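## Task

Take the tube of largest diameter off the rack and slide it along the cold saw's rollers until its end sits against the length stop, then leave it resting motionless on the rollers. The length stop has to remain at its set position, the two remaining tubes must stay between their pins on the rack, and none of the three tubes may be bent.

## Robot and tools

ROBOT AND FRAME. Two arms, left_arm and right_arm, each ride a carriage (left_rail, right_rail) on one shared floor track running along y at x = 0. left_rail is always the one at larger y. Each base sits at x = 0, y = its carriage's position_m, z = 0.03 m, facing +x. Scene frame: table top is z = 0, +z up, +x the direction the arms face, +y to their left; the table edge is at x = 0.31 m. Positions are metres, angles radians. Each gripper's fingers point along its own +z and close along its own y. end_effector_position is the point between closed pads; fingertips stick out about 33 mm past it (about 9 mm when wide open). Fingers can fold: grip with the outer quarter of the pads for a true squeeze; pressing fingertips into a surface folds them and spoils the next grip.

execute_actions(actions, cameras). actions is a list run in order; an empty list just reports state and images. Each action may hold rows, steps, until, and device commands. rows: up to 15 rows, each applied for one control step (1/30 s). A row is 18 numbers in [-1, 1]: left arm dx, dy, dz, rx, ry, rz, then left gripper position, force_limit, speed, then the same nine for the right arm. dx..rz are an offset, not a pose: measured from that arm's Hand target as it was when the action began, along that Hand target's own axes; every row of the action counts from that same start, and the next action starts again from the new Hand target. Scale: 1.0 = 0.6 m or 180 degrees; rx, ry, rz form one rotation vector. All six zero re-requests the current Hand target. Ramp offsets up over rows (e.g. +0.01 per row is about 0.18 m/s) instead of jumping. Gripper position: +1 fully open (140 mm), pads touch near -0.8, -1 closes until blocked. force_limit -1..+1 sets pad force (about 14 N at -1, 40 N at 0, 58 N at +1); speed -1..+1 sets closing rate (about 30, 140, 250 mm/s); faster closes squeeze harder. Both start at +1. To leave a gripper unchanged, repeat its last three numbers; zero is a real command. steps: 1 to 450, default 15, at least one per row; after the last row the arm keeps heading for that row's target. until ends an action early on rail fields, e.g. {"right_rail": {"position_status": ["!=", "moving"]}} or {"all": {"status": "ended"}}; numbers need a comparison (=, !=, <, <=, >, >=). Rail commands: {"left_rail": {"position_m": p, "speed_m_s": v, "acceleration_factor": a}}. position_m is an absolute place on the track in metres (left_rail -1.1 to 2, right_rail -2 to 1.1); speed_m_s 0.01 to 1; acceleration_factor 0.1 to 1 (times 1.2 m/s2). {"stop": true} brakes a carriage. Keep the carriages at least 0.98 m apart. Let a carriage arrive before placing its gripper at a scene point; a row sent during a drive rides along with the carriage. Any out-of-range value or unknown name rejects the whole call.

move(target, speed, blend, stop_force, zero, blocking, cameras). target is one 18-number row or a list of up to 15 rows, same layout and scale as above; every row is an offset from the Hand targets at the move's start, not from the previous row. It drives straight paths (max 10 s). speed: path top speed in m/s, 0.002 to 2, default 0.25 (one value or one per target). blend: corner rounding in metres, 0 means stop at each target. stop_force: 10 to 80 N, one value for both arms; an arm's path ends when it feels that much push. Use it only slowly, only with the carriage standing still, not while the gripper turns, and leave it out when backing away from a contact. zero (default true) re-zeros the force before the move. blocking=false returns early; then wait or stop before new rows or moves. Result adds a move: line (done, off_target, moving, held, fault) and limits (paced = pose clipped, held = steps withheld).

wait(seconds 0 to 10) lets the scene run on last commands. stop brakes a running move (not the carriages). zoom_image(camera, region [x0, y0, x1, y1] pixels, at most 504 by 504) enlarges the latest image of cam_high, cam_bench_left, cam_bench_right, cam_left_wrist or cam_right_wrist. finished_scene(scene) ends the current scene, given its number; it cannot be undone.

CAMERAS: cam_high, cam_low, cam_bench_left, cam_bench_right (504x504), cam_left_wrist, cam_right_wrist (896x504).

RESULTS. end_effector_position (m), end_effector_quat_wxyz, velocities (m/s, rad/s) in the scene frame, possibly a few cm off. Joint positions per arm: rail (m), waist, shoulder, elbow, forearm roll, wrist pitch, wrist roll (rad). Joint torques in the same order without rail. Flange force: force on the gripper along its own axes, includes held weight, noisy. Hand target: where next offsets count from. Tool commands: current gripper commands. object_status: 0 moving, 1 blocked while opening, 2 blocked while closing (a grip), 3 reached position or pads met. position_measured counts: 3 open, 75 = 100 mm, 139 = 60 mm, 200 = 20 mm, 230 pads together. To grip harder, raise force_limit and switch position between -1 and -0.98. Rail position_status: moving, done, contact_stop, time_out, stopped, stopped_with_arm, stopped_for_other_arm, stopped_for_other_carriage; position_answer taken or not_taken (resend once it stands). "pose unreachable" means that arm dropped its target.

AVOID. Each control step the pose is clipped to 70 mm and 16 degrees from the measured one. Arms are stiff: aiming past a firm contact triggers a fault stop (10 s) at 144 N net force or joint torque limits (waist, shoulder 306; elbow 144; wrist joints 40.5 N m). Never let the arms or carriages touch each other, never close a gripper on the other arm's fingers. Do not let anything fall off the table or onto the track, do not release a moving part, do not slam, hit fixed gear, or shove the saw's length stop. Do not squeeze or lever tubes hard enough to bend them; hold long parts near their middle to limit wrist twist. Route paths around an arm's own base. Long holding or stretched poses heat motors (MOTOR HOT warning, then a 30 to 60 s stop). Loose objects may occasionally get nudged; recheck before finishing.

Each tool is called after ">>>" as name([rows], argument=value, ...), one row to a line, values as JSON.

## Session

>>> execute_actions(actions=[])

Scene clock: 0.00 s.
left_arm: end_effector_position=(+0.6600, +1.4684, +0.4937) position_measured=3 object_status=3 end_effector_quat_wxyz=(+0.000, +1.000, +0.000, +0.000) | right_arm: end_effector_position=(+0.6600, -1.1204, +0.4937) position_measured=3 object_status=3 end_effector_quat_wxyz=(+0.000, +1.000, +0.000, +0.000)
Joint positions: left_arm=[1.469 -0.053 0.164 1.35 0 1.628 1.518] | right_arm=[-1.12 -0.053 0.164 1.35 0 1.628 1.518]
Joint velocities: within noise
Joint torques (N m): no reading
Flange force (N): no reading
Hand target: left_arm +0.6600, +1.4684, +0.4937; +0.000, +1.000, +0.000, +0.000 | right_arm +0.6600, -1.1204, +0.4937; +0.000, +1.000, +0.000, +0.000
Tool commands: left_gripper/position=+1.0 left_gripper/force_limit=+1.0 left_gripper/speed=+1.0 right_gripper/position=+1.0 right_gripper/force_limit=+1.0 right_gripper/speed=+1.0
left_rail: position_m=1.469 position_status=done
right_rail: position_m=-1.120 position_status=done

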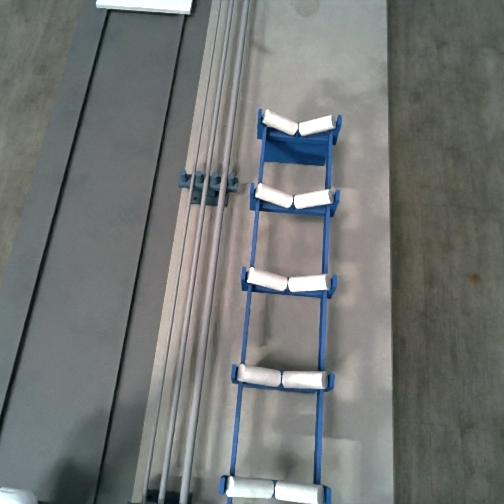

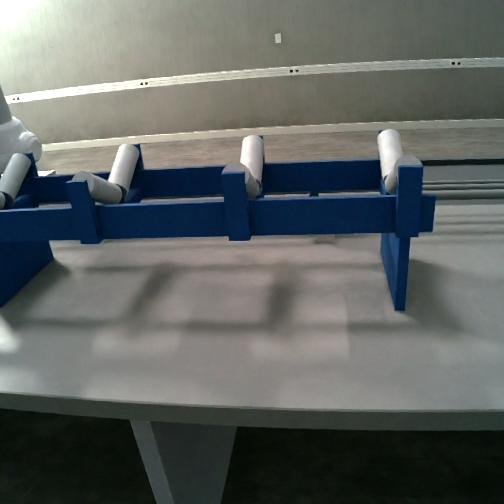

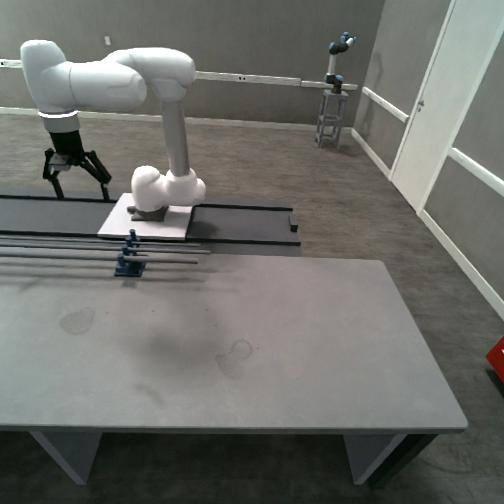

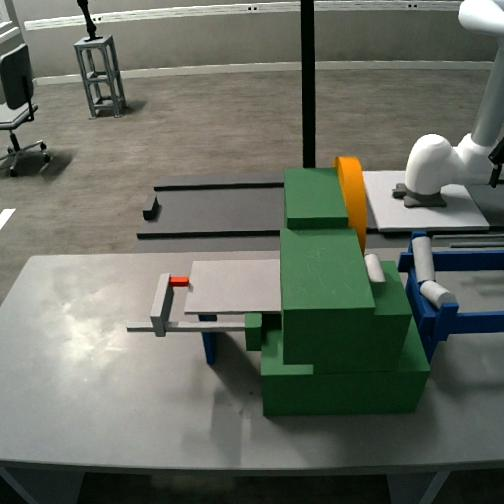

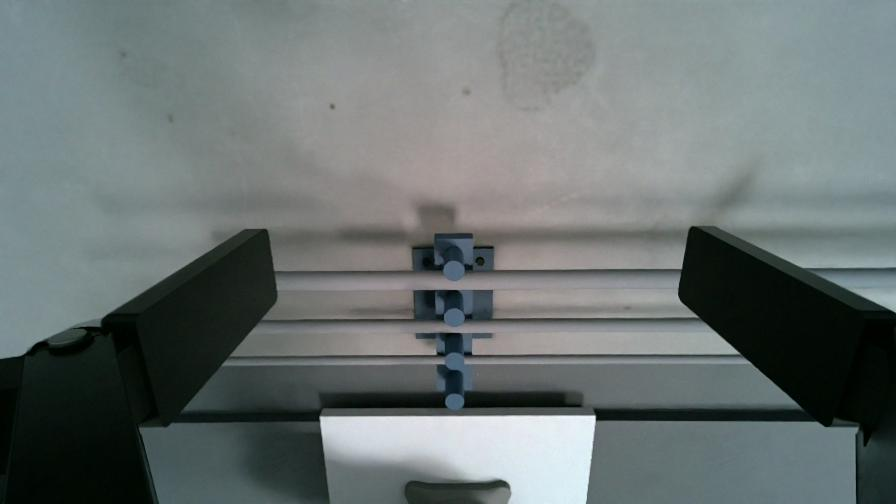

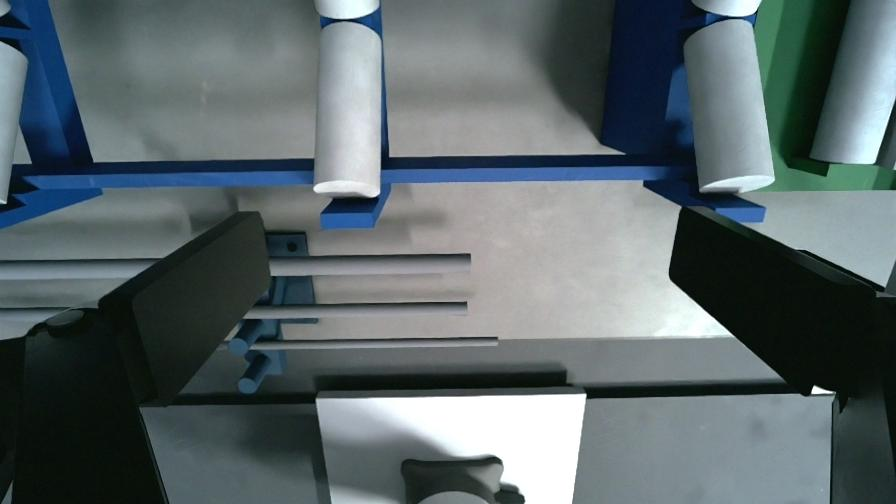

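>>> move(target=[-0.2633,0,0.2228,0,0,0.5,-0.12,0,0.5, -0.2605,0,0.2228,0,0,0.5,-0.12,0,0.5], speed=0.4, blocking=false, cameras=[])

>>> execute_actions([
  {"left_rail":{"position_m":1.6,"speed_m_s":0.5,"acceleration_factor":0.6},"right_rail":{"position_m":-0.57,"speed_m_s":0.5,"acceleration_factor":0.6},"steps":150,"until":{"all":{"status":"ended"}}},
], cameras=[])

>>> execute_actions([
  {"steps":120,"until":{"all":{"status":"ended"}}},
], cameras=["cam_left_wrist","cam_right_wrist"])

Scene clock: 18.40 s.
left_arm: end_effector_position=(+0.6340, +1.4684, +0.4716) position_measured=137 object_status=0 end_effector_quat_wxyz=(-0.001, +0.992, -0.127, -0.001) end_effector_velocity=(-0.080, +0.000, -0.069) end_effector_angular_velocity=(+0.002, +0.006, -0.788) | right_arm: end_effector_position=(+0.6343, -1.1204, +0.4716) position_measured=137 object_status=0 end_effector_quat_wxyz=(-0.001, +0.992, -0.127, -0.001) end_effector_velocity=(-0.079, +0.000, -0.067) end_effector_angular_velocity=(+0.001, +0.003, -0.786)
Joint positions: left_arm=[1.469 -0.056 0.121 1.439 0.002 1.584 1.77] | right_arm=[-1.12 -0.056 0.121 1.439 0.002 1.584 1.77]
Joint velocities: left_arm=[0 -0.008 -0.129 0.271 0.003 -0.137 0.78] | right_arm=[0 -0.008 -0.129 0.267 0.002 -0.136 0.778]
Joint torques (N m): left_arm=[2.52 -55.75 -42.3 4.41 0.33 -0.13] | right_arm=[-0.44 -59.58 -41.31 5.34 -0.08 0.74]
Flange force (N): left_arm=[1.5 3.6 -0.1] | right_arm=[8.6 -1.6 -1.1]
Hand target: left_arm +0.6264, +1.4684, +0.4652; +0.000, +0.986, -0.166, +0.000 | right_arm +0.6267, -1.1204, +0.4652; +0.000, +0.986, -0.166, +0.000
Tool commands: left_gripper/position=-0.12 left_gripper/force_limit=+0.0 left_gripper/speed=+0.5 right_gripper/position=-0.12 right_gripper/force_limit=+0.0 right_gripper/speed=+0.5
Off the commanded pose: left_arm 0.173 m, 75 deg | right_arm 0.172 m, 75 deg.
left_rail: position_m=1.469 position_status=done
right_rail: position_m=-1.120 position_status=done
move: running
No camera images: "cameras" was empty.

Scene clock: 20.23 s.
left_arm: end_effector_position=(+0.5021, +1.5994, +0.3600) position_measured=144 object_status=3 end_effector_quat_wxyz=(+0.000, +0.707, -0.707, +0.000) end_effector_velocity=(-0.001, +0.001, +0.000) end_effector_angular_velocity=(-0.002, -0.001, -0.007) | right_arm: end_effector_position=(+0.5037, -0.5706, +0.3600) position_measured=144 object_status=3 end_effector_quat_wxyz=(+0.000, +0.707, -0.707, +0.000) end_effector_velocity=(-0.001, -0.001, -0.002) end_effector_angular_velocity=(-0.003, +0.003, -0.008)
Joint positions: left_arm=[1.6 -0.07 -0.077 1.842 0 1.376 3.071] | right_arm=[-0.57 -0.07 -0.074 1.84 0 1.376 3.071]
Joint velocities: left_arm=[0 0.002 -0.002 0.002 -0.002 -0.001 0.009] | right_arm=[0 0.001 0 0.003 -0.004 0 0.01]
Joint torques (N m): left_arm=[-2.26 -35.74 -41.17 4.91 0.13 0] | right_arm=[-0.42 -34.04 -41.31 5.32 0.33 0.72]
Flange force (N): left_arm=[-4.1 -4.6 -1.0] | right_arm=[1.3 -1.3 1.3]
Hand target: left_arm +0.5020, +1.5995, +0.3600; +0.000, +0.707, -0.707, +0.000 | right_arm +0.5037, -0.5706, +0.3600; +0.000, +0.707, -0.707, +0.000
Tool commands: left_gripper/position=-0.12 left_gripper/force_limit=+0.0 left_gripper/speed=+0.5 right_gripper/position=-0.12 right_gripper/force_limit=+0.0 right_gripper/speed=+0.5
Off the commanded pose: left_arm 0.000 m, 0 deg | right_arm 0.000 m, 0 deg.
left_rail: position_m=1.600 speed_m_s=0.50 position_status=done
right_rail: position_m=-0.570 speed_m_s=0.50 position_status=done
earlier move: running
No camera images: "cameras" was empty.

Scene clock: 20.27 s.
left_arm: end_effector_position=(+0.5020, +1.5994, +0.3600) position_measured=144 object_status=3 end_effector_quat_wxyz=(+0.000, +0.707, -0.707, +0.000) end_effector_velocity=(-0.001, +0.001, +0.000) end_effector_angular_velocity=(+0.000, -0.001, -0.005) | right_arm: end_effector_position=(+0.5037, -0.5706, +0.3600) position_measured=144 object_status=3 end_effector_quat_wxyz=(+0.000, +0.707, -0.707, +0.000) end_effector_velocity=(-0.001, +0.000, +0.000) end_effector_angular_velocity=(-0.002, +0.000, -0.005)
Joint positions: left_arm=[1.6 -0.07 -0.077 1.842 0 1.376 3.071] | right_arm=[-0.57 -0.07 -0.074 1.84 0 1.376 3.072]
Joint velocities: left_arm=[0 0.001 -0.002 0.002 0 -0.001 0.006] | right_arm=[0 0.001 -0.001 0.002 -0.002 -0.001 0.006]
Joint torques (N m): left_arm=[-1.42 -36.91 -41.08 4.51 -0.08 0.04] | right_arm=[0.1 -35.22 -40.85 5 0.17 -0.27]
Flange force (N): left_arm=[-2.4 -6.6 -0.9] | right_arm=[-0.1 -3.1 0.2]
Hand target: left_arm +0.5020, +1.5995, +0.3600; +0.000, +0.707, -0.707, +0.000 | right_arm +0.5037, -0.5706, +0.3600; +0.000, +0.707, -0.707, +0.000
Tool commands: left_gripper/position=-0.12 left_gripper/force_limit=+0.0 left_gripper/speed=+0.5 right_gripper/position=-0.12 right_gripper/force_limit=+0.0 right_gripper/speed=+0.5
Off the commanded pose: left_arm 0.000 m, 0 deg | right_arm 0.000 m, 0 deg.
left_rail: position_m=1.600 speed_m_s=0.50 position_status=done
right_rail: position_m=-0.570 speed_m_s=0.50 position_status=done
earlier move: running
Images, in order (width x height): cam_left_wrist 896x504, cam_right_wrist 896x504.

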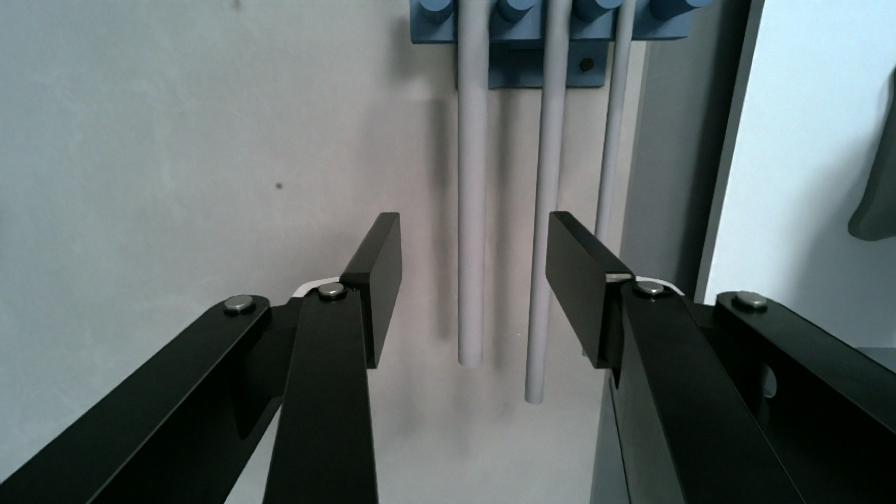

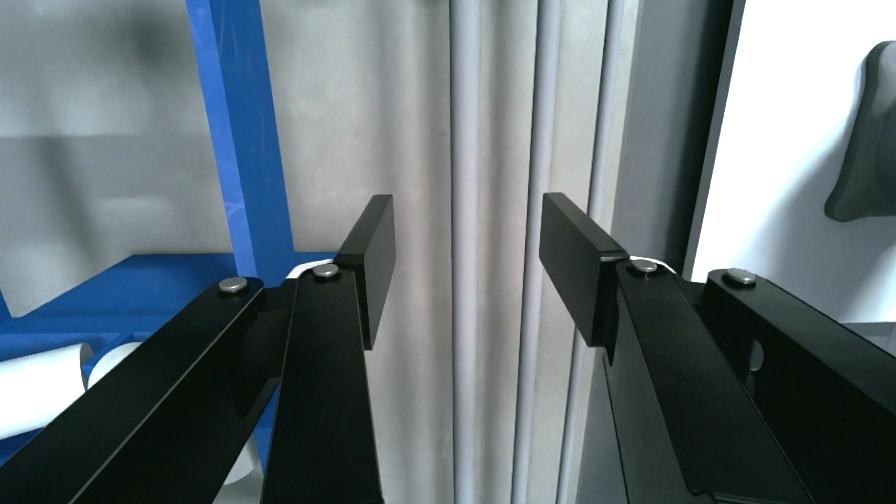

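>>> move(target=[0,0.0192,0.2333,0,0,0,-0.12,0,0.5, 0,0.0195,0.2333,0,0,0,-0.12,0,0.5], speed=0.3, cameras=["cam_left_wrist","cam_right_wrist"])

a move is refused until a result has shown your running move's end: call wait (it returns as soon as the move ends) or stop first; nothing of this call was run
Scene clock: 25.13 s.
left_arm: end_effector_position=(+0.5020, +1.5995, +0.3600) position_measured=144 object_status=3 end_effector_quat_wxyz=(+0.000, +0.707, -0.707, +0.000) | right_arm: end_effector_position=(+0.5037, -0.5705, +0.3600) position_measured=144 object_status=3 end_effector_quat_wxyz=(+0.000, +0.707, -0.707, +0.000)
Joint positions: left_arm=[1.6 -0.07 -0.077 1.842 0 1.376 3.072] | right_arm=[-0.57 -0.07 -0.074 1.84 0 1.376 3.072]
Joint torques (N m): left_arm=[0.84 -35.66 -40.87 4.63 0.07 0.04] | right_arm=[0.12 -35.15 -41.24 5.1 0.3 0.12]
Flange force (N): left_arm=[2.0 -4.9 -1.6] | right_arm=[0.8 -2.8 1.5]
Hand target: left_arm +0.5020, +1.5995, +0.3600; +0.000, +0.707, -0.707, +0.000 | right_arm +0.5037, -0.5705, +0.3600; +0.000, +0.707, -0.707, +0.000
Tool commands: left_gripper/position=-0.12 left_gripper/force_limit=+0.0 left_gripper/speed=+0.5 right_gripper/position=-0.12 right_gripper/force_limit=+0.0 right_gripper/speed=+0.5
Off the commanded pose: left_arm 0.000 m, 0 deg | right_arm 0.000 m, 0 deg.
left_rail: position_m=1.600 speed_m_s=0.50 position_status=done
right_rail: position_m=-0.570 speed_m_s=0.50 position_status=done
earlier move: done

>>> move(target=[0,0.0192,0.2333,0,0,0,-0.12,0,0.5, 0,0.0195,0.2333,0,0,0,-0.12,0,0.5], speed=0.3, cameras=["cam_left_wrist","cam_right_wrist"])

Scene clock: 29.40 s.
left_arm: end_effector_position=(+0.4905, +1.5995, +0.2200) position_measured=144 object_status=3 end_effector_quat_wxyz=(+0.000, +0.707, -0.707, +0.000) | right_arm: end_effector_position=(+0.4920, -0.5705, +0.2200) position_measured=144 object_status=3 end_effector_quat_wxyz=(+0.000, +0.707, -0.707, +0.000)
Joint positions: left_arm=[1.6 -0.071 -0.017 2.052 0 1.107 3.07] | right_arm=[-0.57 -0.071 -0.015 2.049 0 1.107 3.07]
Joint torques (N m): left_arm=[0.57 -38.47 -36.94 4.22 0.3 0.06] | right_arm=[0.15 -37.93 -38.21 4.74 0.52 0.15]
Flange force (N): left_arm=[1.4 -5.1 0.3] | right_arm=[0.7 -1.7 3.5]
Hand target: left_arm +0.4905, +1.5995, +0.2200; +0.000, +0.707, -0.707, +0.000 | right_arm +0.4920, -0.5705, +0.2200; +0.000, +0.707, -0.707, +0.000
Off the commanded pose: left_arm 0.000 m, 0 deg | right_arm 0.000 m, 0 deg.
left_rail: position_m=1.600 speed_m_s=0.50 position_status=done
right_rail: position_m=-0.570 speed_m_s=0.50 position_status=done
move: done
Images, in order (width x height): cam_left_wrist 896x504, cam_right_wrist 896x504.

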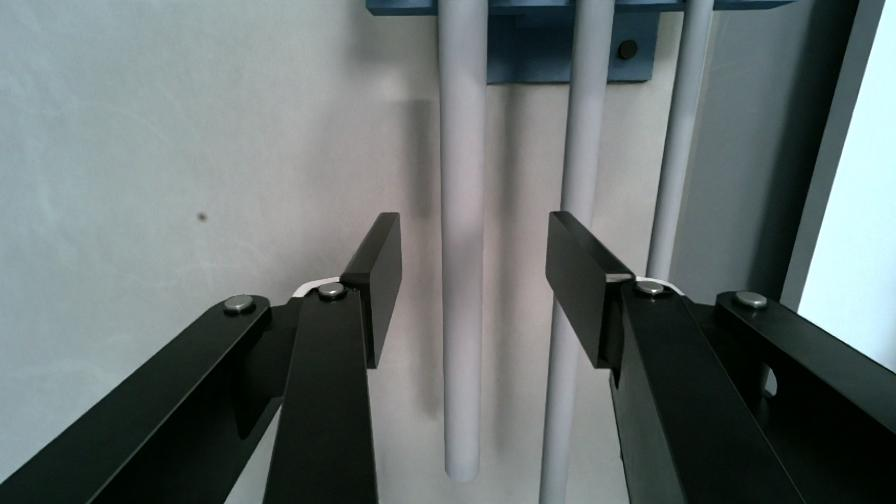

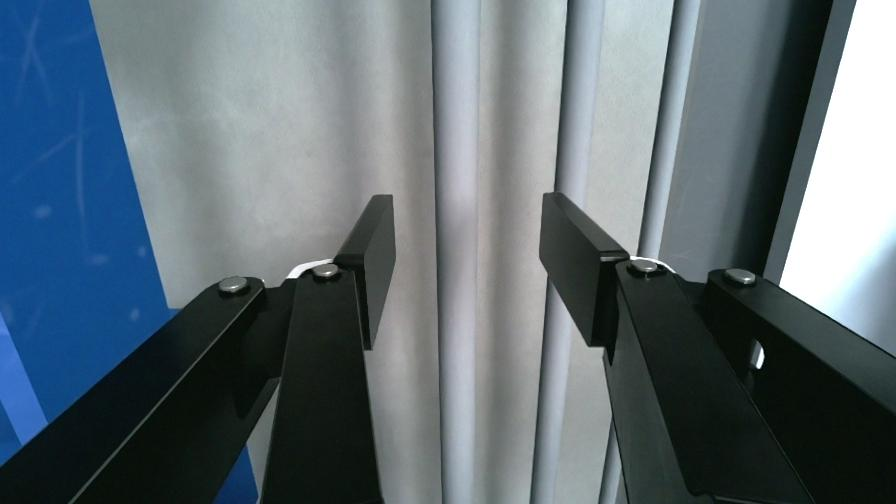

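>>> move([
  [0,-0.0033,0.137,0,0,0,-0.12,0,0.5, 0,-0.0037,0.137,0,0,0,-0.12,0,0.5],
  [0,-0.0033,0.137,0,0,0,-1,0,-1, 0,-0.0037,0.137,0,0,0,-1,0,-1],
], speed=0.15, cameras=["cam_left_wrist","cam_right_wrist","cam_bench_left"])

Scene clock: 37.67 s.
left_arm: end_effector_position=(+0.4924, +1.5995, +0.1378) position_measured=204 object_status=2 end_effector_quat_wxyz=(+0.000, +0.707, -0.707, +0.000) | right_arm: end_effector_position=(+0.4942, -0.5705, +0.1378) position_measured=203 object_status=2 end_effector_quat_wxyz=(+0.000, +0.707, -0.707, +0.000)
Joint positions: left_arm=[1.6 -0.071 0.066 2.139 0 0.937 3.07] | right_arm=[-0.57 -0.071 0.068 2.136 0 0.938 3.071]
Joint torques (N m): left_arm=[0.43 -38.06 -27.32 3.69 1.07 0.05] | right_arm=[-0.53 -36.75 -31.86 4.44 -2.06 0.13]
Flange force (N): left_arm=[1.2 -6.5 -9.0] | right_arm=[-0.6 2.8 -10.8]
Hand target: left_arm +0.4924, +1.5995, +0.1378; +0.000, +0.707, -0.707, +0.000 | right_arm +0.4942, -0.5705, +0.1378; +0.000, +0.707, -0.707, +0.000
Off the commanded pose: left_arm 0.000 m, 0 deg | right_arm 0.000 m, 0 deg.
left_rail: position_m=1.600 speed_m_s=0.50 position_status=done
right_rail: position_m=-0.570 speed_m_s=0.50 position_status=done
move: done
Images, in order (width x height): cam_bench_left 504x504, cam_left_wrist 896x504, cam_right_wrist 896x504.

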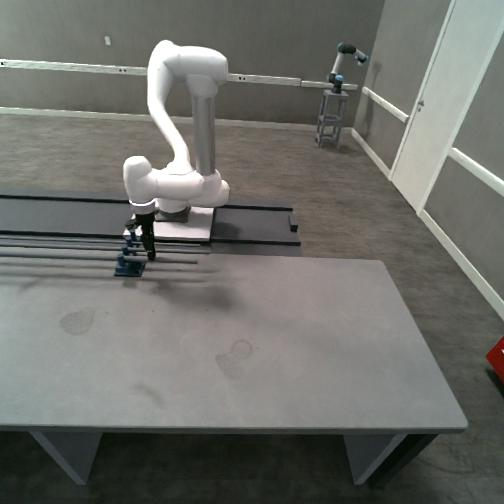

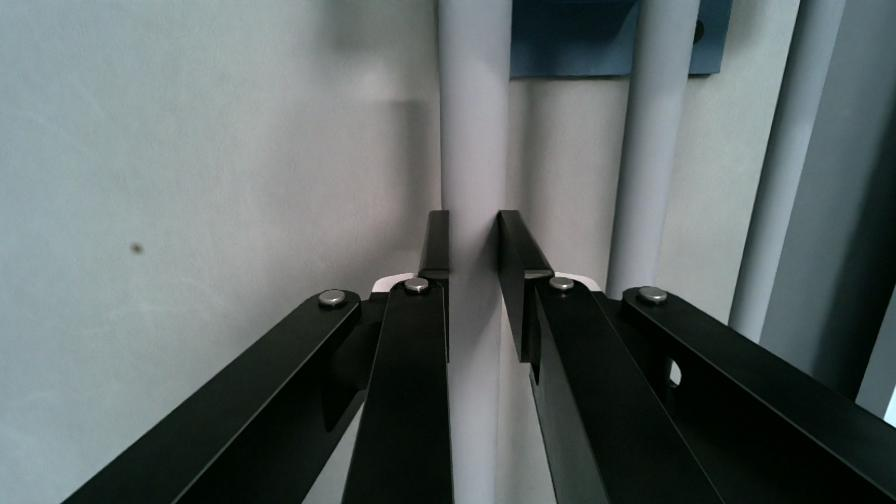

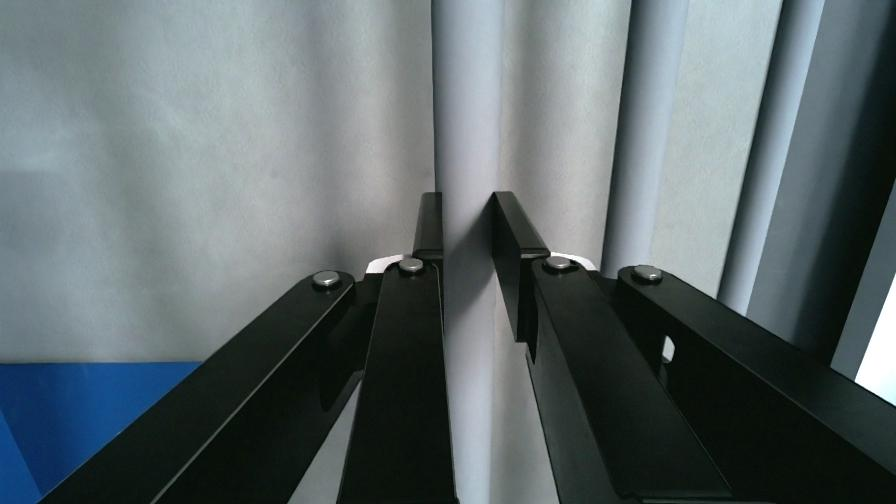

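>>> move([
  [0,0,0,0,0,0,-0.12,0,-0.2, 0,0,0,0,0,0,-0.12,0,-0.2],
  [0,0,0.024,0,0,0,-0.12,0,-0.2, 0,0,0.024,0,0,0,-0.12,0,-0.2],
], speed=0.1, cameras=["cam_left_wrist","cam_right_wrist","cam_bench_left"])

>>> zoom_image(camera="cam_bench_left", region=[80, 190, 220, 290])

Scene clock: 50.10 s.
left_arm: end_effector_position=(+0.4924, +1.5995, +0.1234) position_measured=144 object_status=3 end_effector_quat_wxyz=(+0.000, +0.707, -0.707, +0.000) | right_arm: end_effector_position=(+0.4942, -0.5705, +0.1234) position_measured=144 object_status=3 end_effector_quat_wxyz=(+0.000, +0.707, -0.707, +0.000)
Joint positions: left_arm=[1.6 -0.071 0.082 2.152 0 0.907 3.07] | right_arm=[-0.57 -0.071 0.085 2.149 0 0.907 3.071]
Joint torques (N m): left_arm=[1.09 -43.99 -32.89 3.72 0.2 0.05] | right_arm=[0.19 -43.72 -32.82 4.2 0.3 0.16]
Flange force (N): left_arm=[2.6 -3.7 1.2] | right_arm=[1.1 -3.5 2.8]
Hand target: left_arm +0.4924, +1.5995, +0.1234; +0.000, +0.707, -0.707, +0.000 | right_arm +0.4942, -0.5705, +0.1234; +0.000, +0.707, -0.707, +0.000
Off the commanded pose: left_arm 0.000 m, 0 deg | right_arm 0.000 m, 0 deg.
left_rail: position_m=1.600 speed_m_s=0.50 position_status=done
right_rail: position_m=-0.570 speed_m_s=0.50 position_status=done
move: done
Images, in order (width x height): cam_bench_left 504x504, cam_left_wrist 896x504, cam_right_wrist 896x504.

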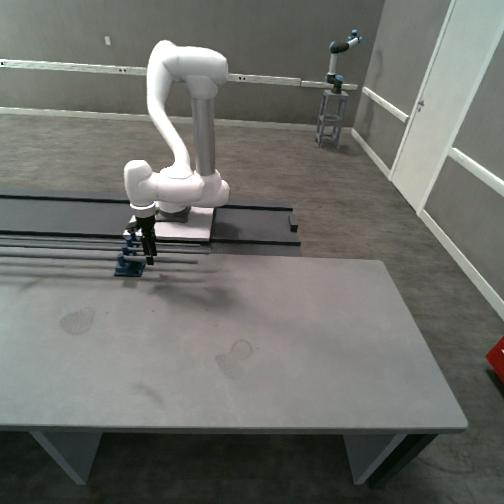

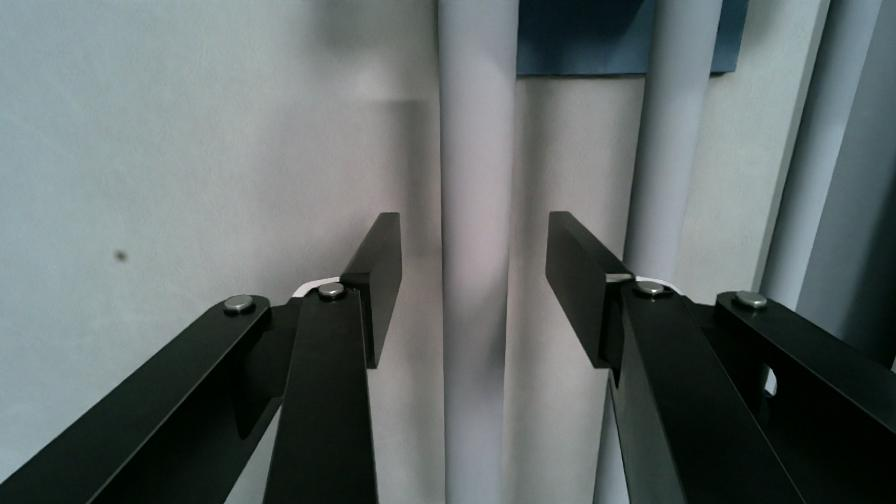

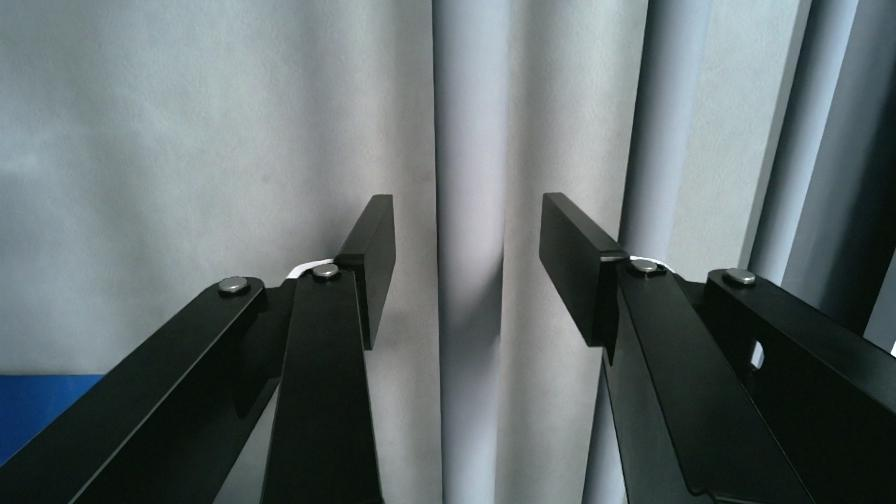

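Scaled by 3.600 from the camera's 504x504 image, which has a finer 720x720 frame.

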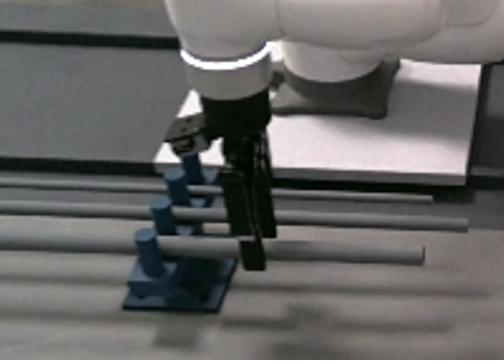

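>>> move([
  [0,0,0.0055,0,0,0,-0.12,0,-0.2, 0,0,0.0055,0,0,0,-0.12,0,-0.2],
  [0,0,0.0055,0,0,0,-1,0,-1, 0,0,0.0055,0,0,0,-1,0,-1],
], speed=0.05, cameras=["cam_left_wrist","cam_right_wrist"])

Scene clock: 58.40 s.
left_arm: end_effector_position=(+0.4924, +1.5995, +0.1201) position_measured=195 object_status=0 end_effector_quat_wxyz=(+0.000, +0.707, -0.707, +0.000) | right_arm: end_effector_position=(+0.4941, -0.5705, +0.1201) position_measured=195 object_status=0 end_effector_quat_wxyz=(+0.000, +0.707, -0.707, +0.000)
Joint positions: left_arm=[1.6 -0.071 0.086 2.156 0 0.9 3.07] | right_arm=[-0.57 -0.071 0.089 2.153 0 0.9 3.071]
Joint torques (N m): left_arm=[1.04 -40.72 -28.37 3.6 0.73 0.08] | right_arm=[-0.2 -40.82 -30.72 4.19 -0.1 0.27]
Flange force (N): left_arm=[2.5 -5.2 -6.1] | right_arm=[0.3 -1.8 -3.6]
Hand target: left_arm +0.4924, +1.5995, +0.1201; +0.000, +0.707, -0.707, +0.000 | right_arm +0.4942, -0.5705, +0.1201; +0.000, +0.707, -0.707, +0.000
Off the commanded pose: left_arm 0.000 m, 0 deg | right_arm 0.000 m, 0 deg.
left_rail: position_m=1.600 speed_m_s=0.50 position_status=done
right_rail: position_m=-0.570 speed_m_s=0.50 position_status=done
move: done
Images, in order (width x height): cam_left_wrist 896x504, cam_right_wrist 896x504.

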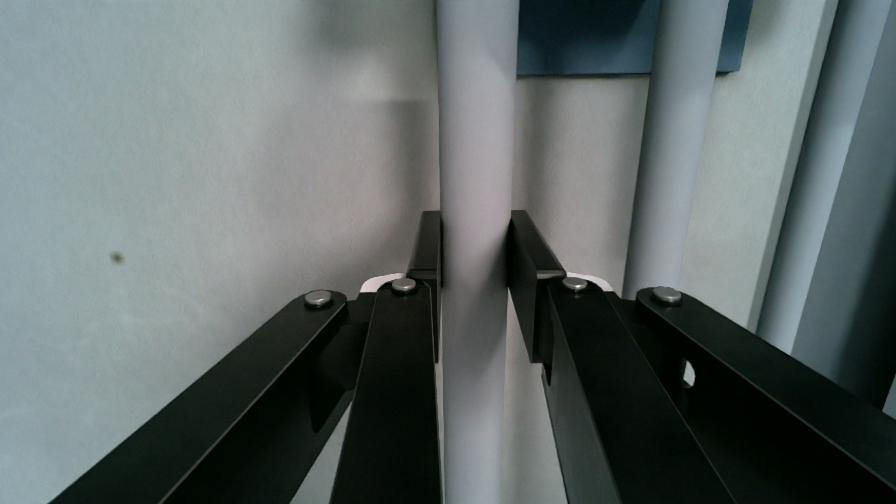

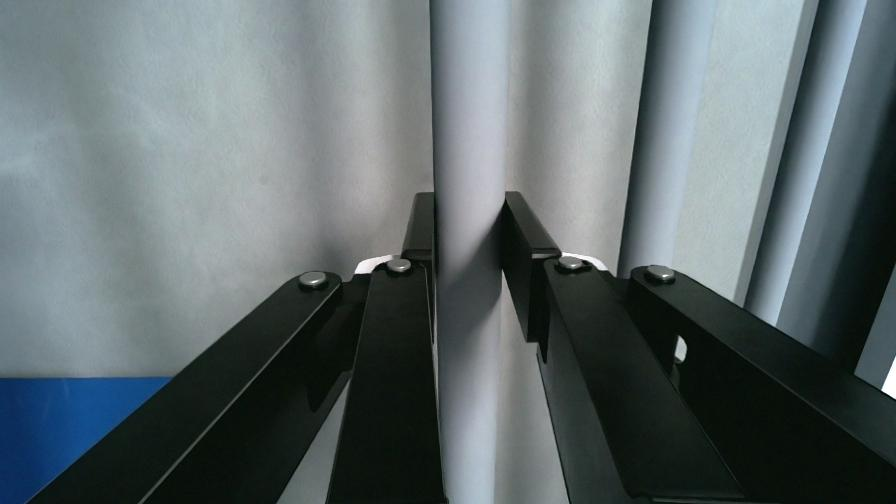

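>>> move([
  [0,0,-0.04,0,0,0,-1,0,-1, 0,0,-0.04,0,0,0,-1,0,-1],
  [0,0,-0.43,0,0,0,-1,0,-1, 0,0,-0.43,0,0,0,-1,0,-1],
  [0,-0.4393,-0.43,0,0,0,-1,0,-1, 0,-0.441,-0.43,0,0,0,-1,0,-1],
  [0,-0.4393,-0.27,0,0,0,-1,0,-1, 0,-0.441,-0.27,0,0,0,-1,0,-1],
], speed=[0.08,0.25,0.25,0.15], blend=[0.01,0.05,0.04,0])

>>> zoom_image(camera="cam_high", region=[200, 80, 400, 280])

Scene clock: 69.80 s.
left_arm: end_effector_position=(+0.7560, +1.5995, +0.2822) position_measured=195 object_status=2 end_effector_quat_wxyz=(+0.000, +0.707, -0.707, +0.000) | right_arm: end_effector_position=(+0.7588, -0.5705, +0.2824) position_measured=195 object_status=2 end_effector_quat_wxyz=(+0.000, +0.707, -0.707, +0.000)
Joint positions: left_arm=[1.6 -0.046 0.357 1.484 0 1.301 3.095] | right_arm=[-0.57 -0.046 0.361 1.477 0 1.303 3.095]
Joint torques (N m): left_arm=[1.11 -80.7 -41.52 4.74 0.18 0.17] | right_arm=[-1.44 -48.12 -25.01 5.01 -4.77 0.25]
Flange force (N): left_arm=[1.9 -2.8 1.2] | right_arm=[-1.4 7.9 -39.5]
Hand target: left_arm +0.7560, +1.5995, +0.2821; +0.000, +0.707, -0.707, +0.000 | right_arm +0.7588, -0.5705, +0.2821; +0.000, +0.707, -0.707, +0.000
Off the commanded pose: left_arm 0.000 m, 0 deg | right_arm 0.000 m, 0 deg.
left_rail: position_m=1.600 speed_m_s=0.50 position_status=done
right_rail: position_m=-0.570 speed_m_s=0.50 position_status=done
move: done

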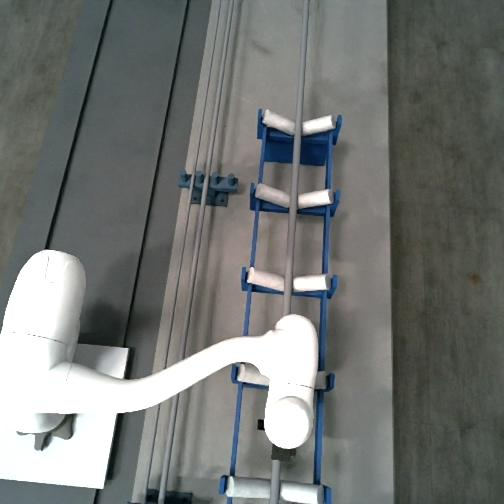

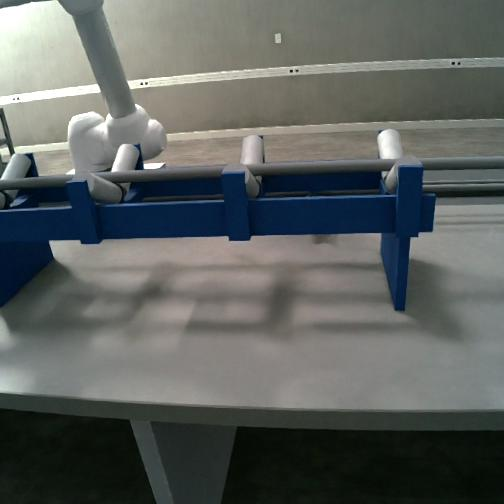

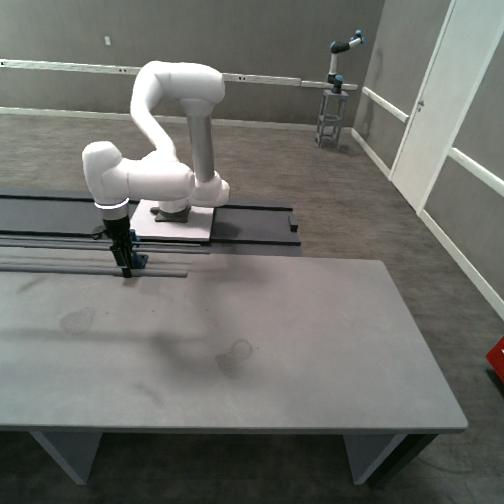

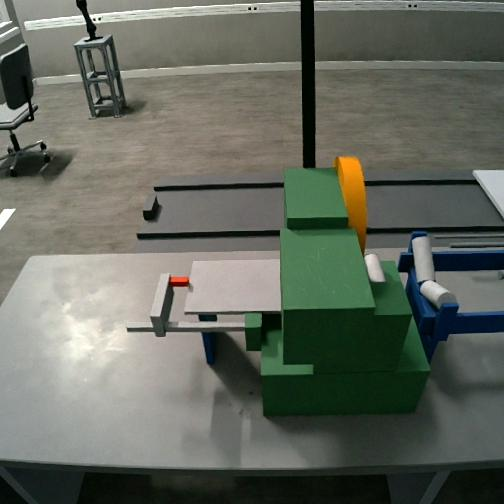

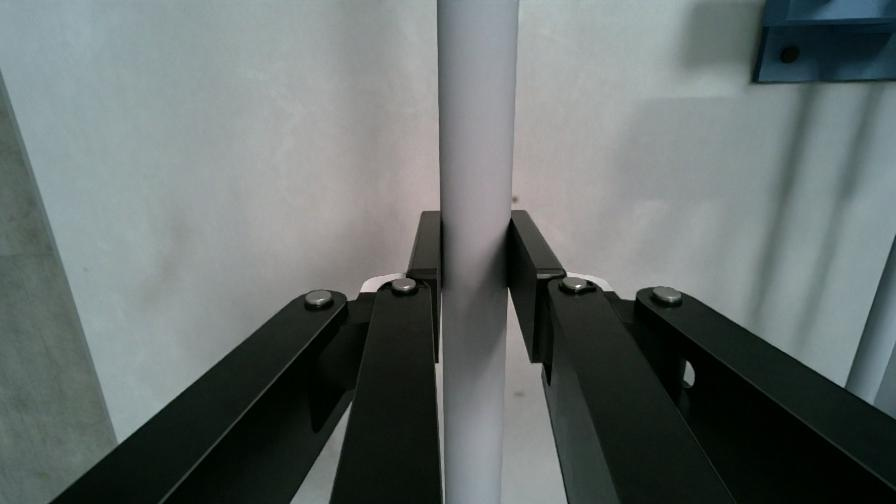

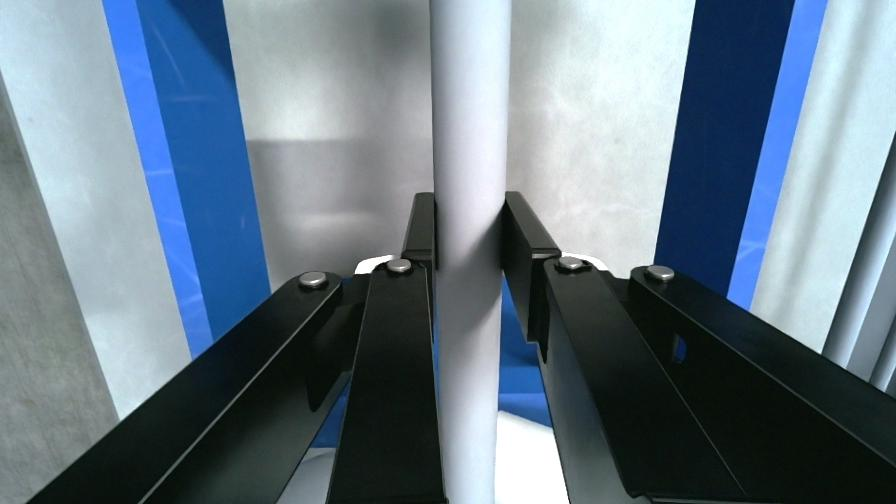

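Scaled by 2.520 from the camera's 504x504 image, which has a finer 720x720 frame.

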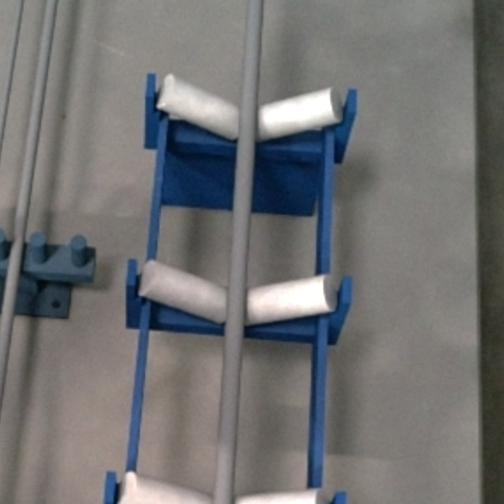

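>>> move(target=[0,0,-0.003,0,0,0,-1,0,-1, 0,0,-0.006,0,0,0,-1,0,-1], speed=0.03, cameras=[])

Scene clock: 75.83 s.
left_arm: end_effector_position=(+0.7560, +1.5995, +0.2839) position_measured=195 object_status=2 end_effector_quat_wxyz=(+0.000, +0.707, -0.707, +0.000) | right_arm: end_effector_position=(+0.7588, -0.5705, +0.2856) position_measured=195 object_status=2 end_effector_quat_wxyz=(+0.000, +0.707, -0.707, +0.000)
Joint positions: left_arm=[1.6 -0.046 0.356 1.482 0 1.304 3.095] | right_arm=[-0.57 -0.046 0.359 1.473 0 1.309 3.095]
Joint torques (N m): left_arm=[0.87 -82.66 -43.62 4.88 0.17 0.11] | right_arm=[-0.76 -86.27 -45.85 4.77 0.02 0.2]
Flange force (N): left_arm=[1.6 -1.8 4.8] | right_arm=[-0.4 -2.9 11.1]
Hand target: left_arm +0.7560, +1.5995, +0.2839; +0.000, +0.707, -0.707, +0.000 | right_arm +0.7588, -0.5705, +0.2857; +0.000, +0.707, -0.707, +0.000
Off the commanded pose: left_arm 0.000 m, 0 deg | right_arm 0.000 m, 0 deg.
left_rail: position_m=1.600 speed_m_s=0.50 position_status=done
right_rail: position_m=-0.570 speed_m_s=0.50 position_status=done
move: done
No camera images: "cameras" was empty.

>>> execute_actions(actions=[], cameras=["cam_low","cam_high"])

>>> zoom_image(camera="cam_low", region=[50, 120, 300, 250])

>>> zoom_image(camera="cam_low", region=[330, 100, 480, 220])

Scene clock: 82.90 s.
left_arm: end_effector_position=(+0.7560, +1.5995, +0.2839) position_measured=195 object_status=2 end_effector_quat_wxyz=(+0.000, +0.707, -0.707, +0.000) | right_arm: end_effector_position=(+0.7588, -0.5705, +0.2857) position_measured=195 object_status=2 end_effector_quat_wxyz=(+0.000, +0.707, -0.707, +0.000)
Joint positions: left_arm=[1.6 -0.046 0.356 1.482 0 1.304 3.095] | right_arm=[-0.57 -0.046 0.359 1.473 0 1.309 3.095]
Joint velocities: within noise
Joint torques (N m): left_arm=[1.46 -83.02 -43.35 4.83 0.2 0.13] | right_arm=[-1.37 -86.54 -45.73 4.74 0.17 0.28]
Flange force (N): left_arm=[2.3 -2.4 4.6] | right_arm=[-1.3 -3.6 11.4]
Hand target: left_arm +0.7560, +1.5995, +0.2839; +0.000, +0.707, -0.707, +0.000 | right_arm +0.7588, -0.5705, +0.2857; +0.000, +0.707, -0.707, +0.000
Tool commands: left_gripper/position=-1.0 left_gripper/force_limit=+0.0 left_gripper/speed=-1.0 right_gripper/position=-1.0 right_gripper/force_limit=+0.0 right_gripper/speed=-1.0
Off the commanded pose: left_arm 0.000 m, 0 deg | right_arm 0.000 m, 0 deg.
left_rail: position_m=1.600 speed_m_s=0.50 position_status=done
right_rail: position_m=-0.570 speed_m_s=0.50 position_status=done
Images, in order (width x height): cam_high 504x504, cam_low 504x504.

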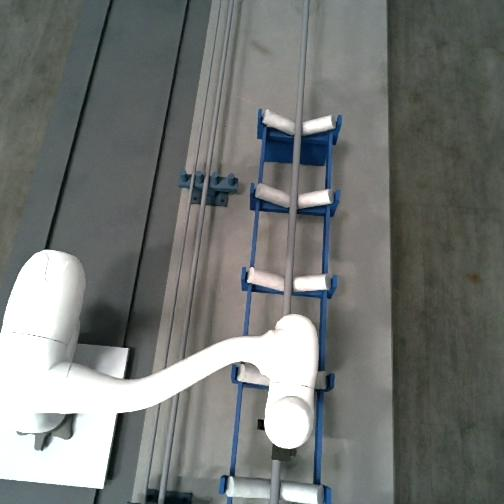

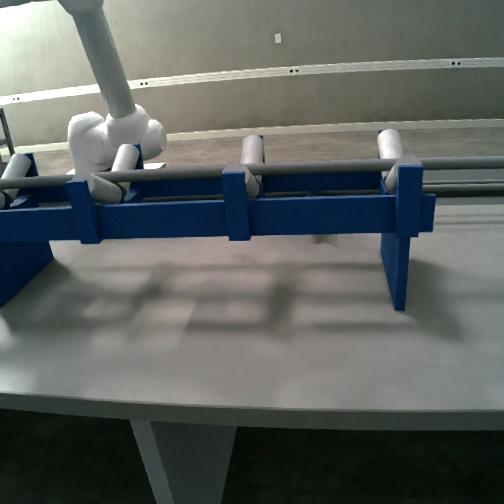

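Scaled by 2.016 from the camera's 504x504 image, which has a finer 720x720 frame.

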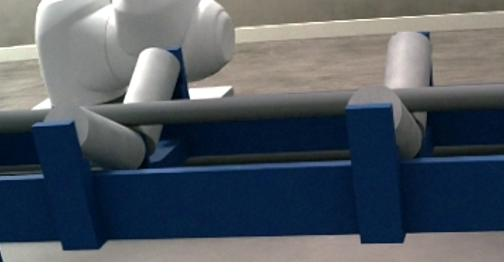

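Scaled by 3.360 from the camera's 504x504 image, which has a finer 720x720 frame.

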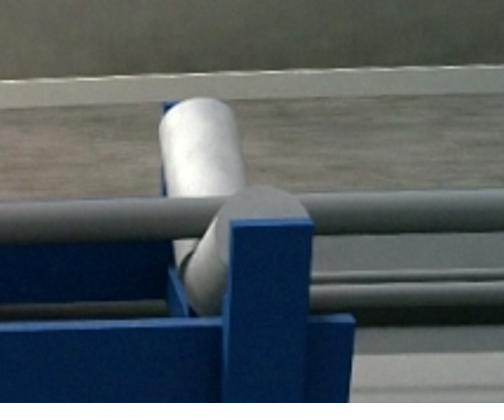

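>>> move([
  [0,0,0,0,0,0,-1,0,-1, 0,0,0.0025,0,0,0,-1,0,-1],
  [0,0,0,0,0,0,-1,0,-1, 0,0,0.0025,0,0,0,-0.12,0,-0.5],
  [0,0,0,0,0,0,-1,0,-1, 0,0,-0.18,0,0,0,-0.12,0,-0.5],
], speed=[0.02,0.02,0.2], cameras=["cam_high","cam_right_wrist","cam_bench_right","cam_low"])

>>> zoom_image(camera="cam_bench_right", region=[150, 230, 300, 330])

Scene clock: 97.13 s.
left_arm: end_effector_position=(+0.7560, +1.5995, +0.2839) position_measured=195 object_status=2 end_effector_quat_wxyz=(+0.000, +0.707, -0.707, +0.000) | right_arm: end_effector_position=(+0.7588, -0.5705, +0.3937) position_measured=144 object_status=3 end_effector_quat_wxyz=(+0.000, +0.707, -0.707, +0.000)
Joint positions: left_arm=[1.6 -0.046 0.356 1.482 0 1.304 3.095] | right_arm=[-0.57 -0.046 0.33 1.318 0 1.494 3.095]
Joint torques (N m): left_arm=[0.56 -82.41 -42.08 4.49 0.37 0.11] | right_arm=[-0.1 -77.74 -41.48 5.17 0.4 0.15]
Flange force (N): left_arm=[1.2 -4.6 3.5] | right_arm=[0.3 -4.8 0.7]
Hand target: left_arm +0.7560, +1.5995, +0.2839; +0.000, +0.707, -0.707, +0.000 | right_arm +0.7588, -0.5705, +0.3937; +0.000, +0.707, -0.707, +0.000
Off the commanded pose: left_arm 0.000 m, 0 deg | right_arm 0.000 m, 0 deg.
left_rail: position_m=1.600 speed_m_s=0.50 position_status=done
right_rail: position_m=-0.570 speed_m_s=0.50 position_status=done
move: done
Images, in order (width x height): cam_high 504x504, cam_low 504x504, cam_bench_right 504x504, cam_right_wrist 896x504.

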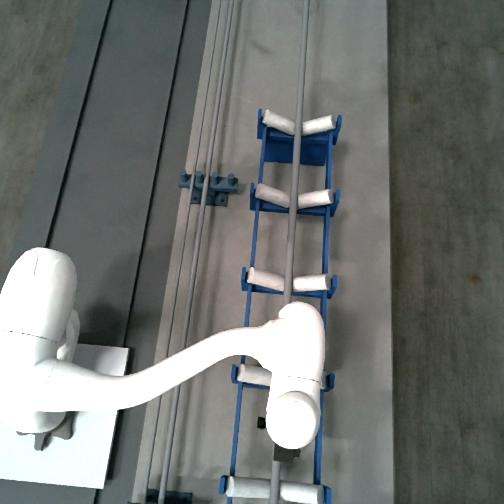

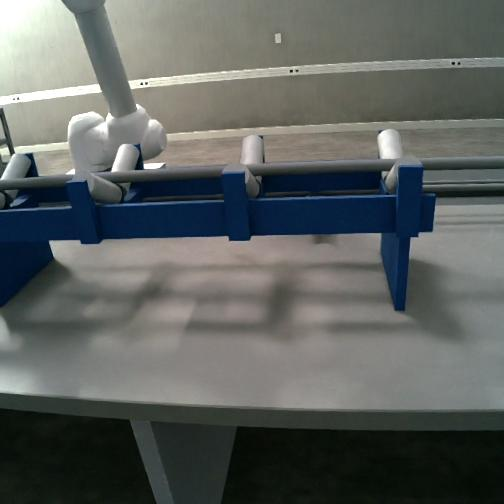

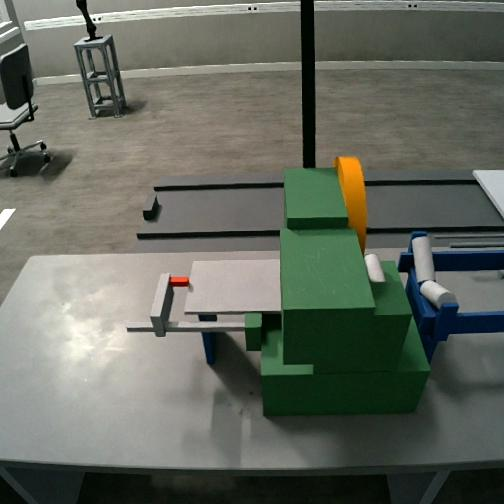

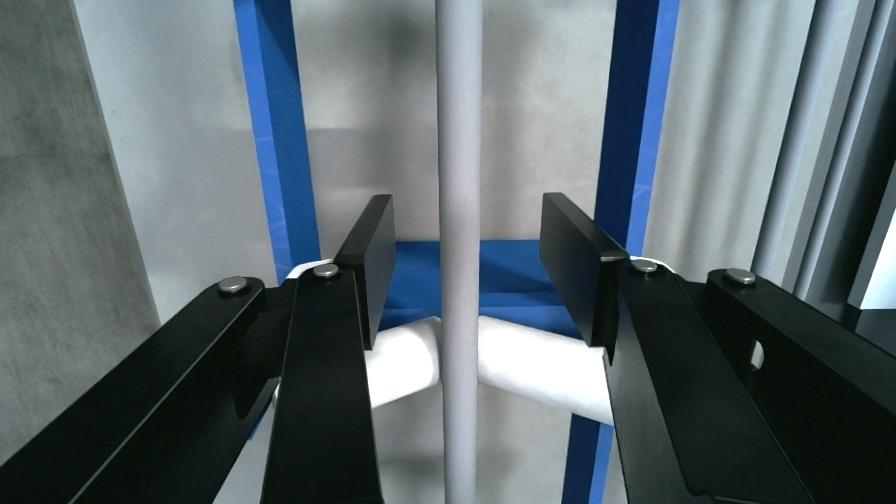

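Scaled by 3.360 from the camera's 504x504 image, which has a finer 720x720 frame.

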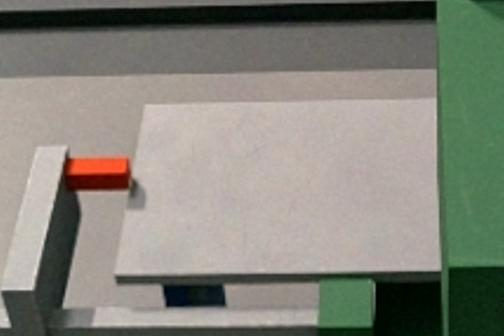

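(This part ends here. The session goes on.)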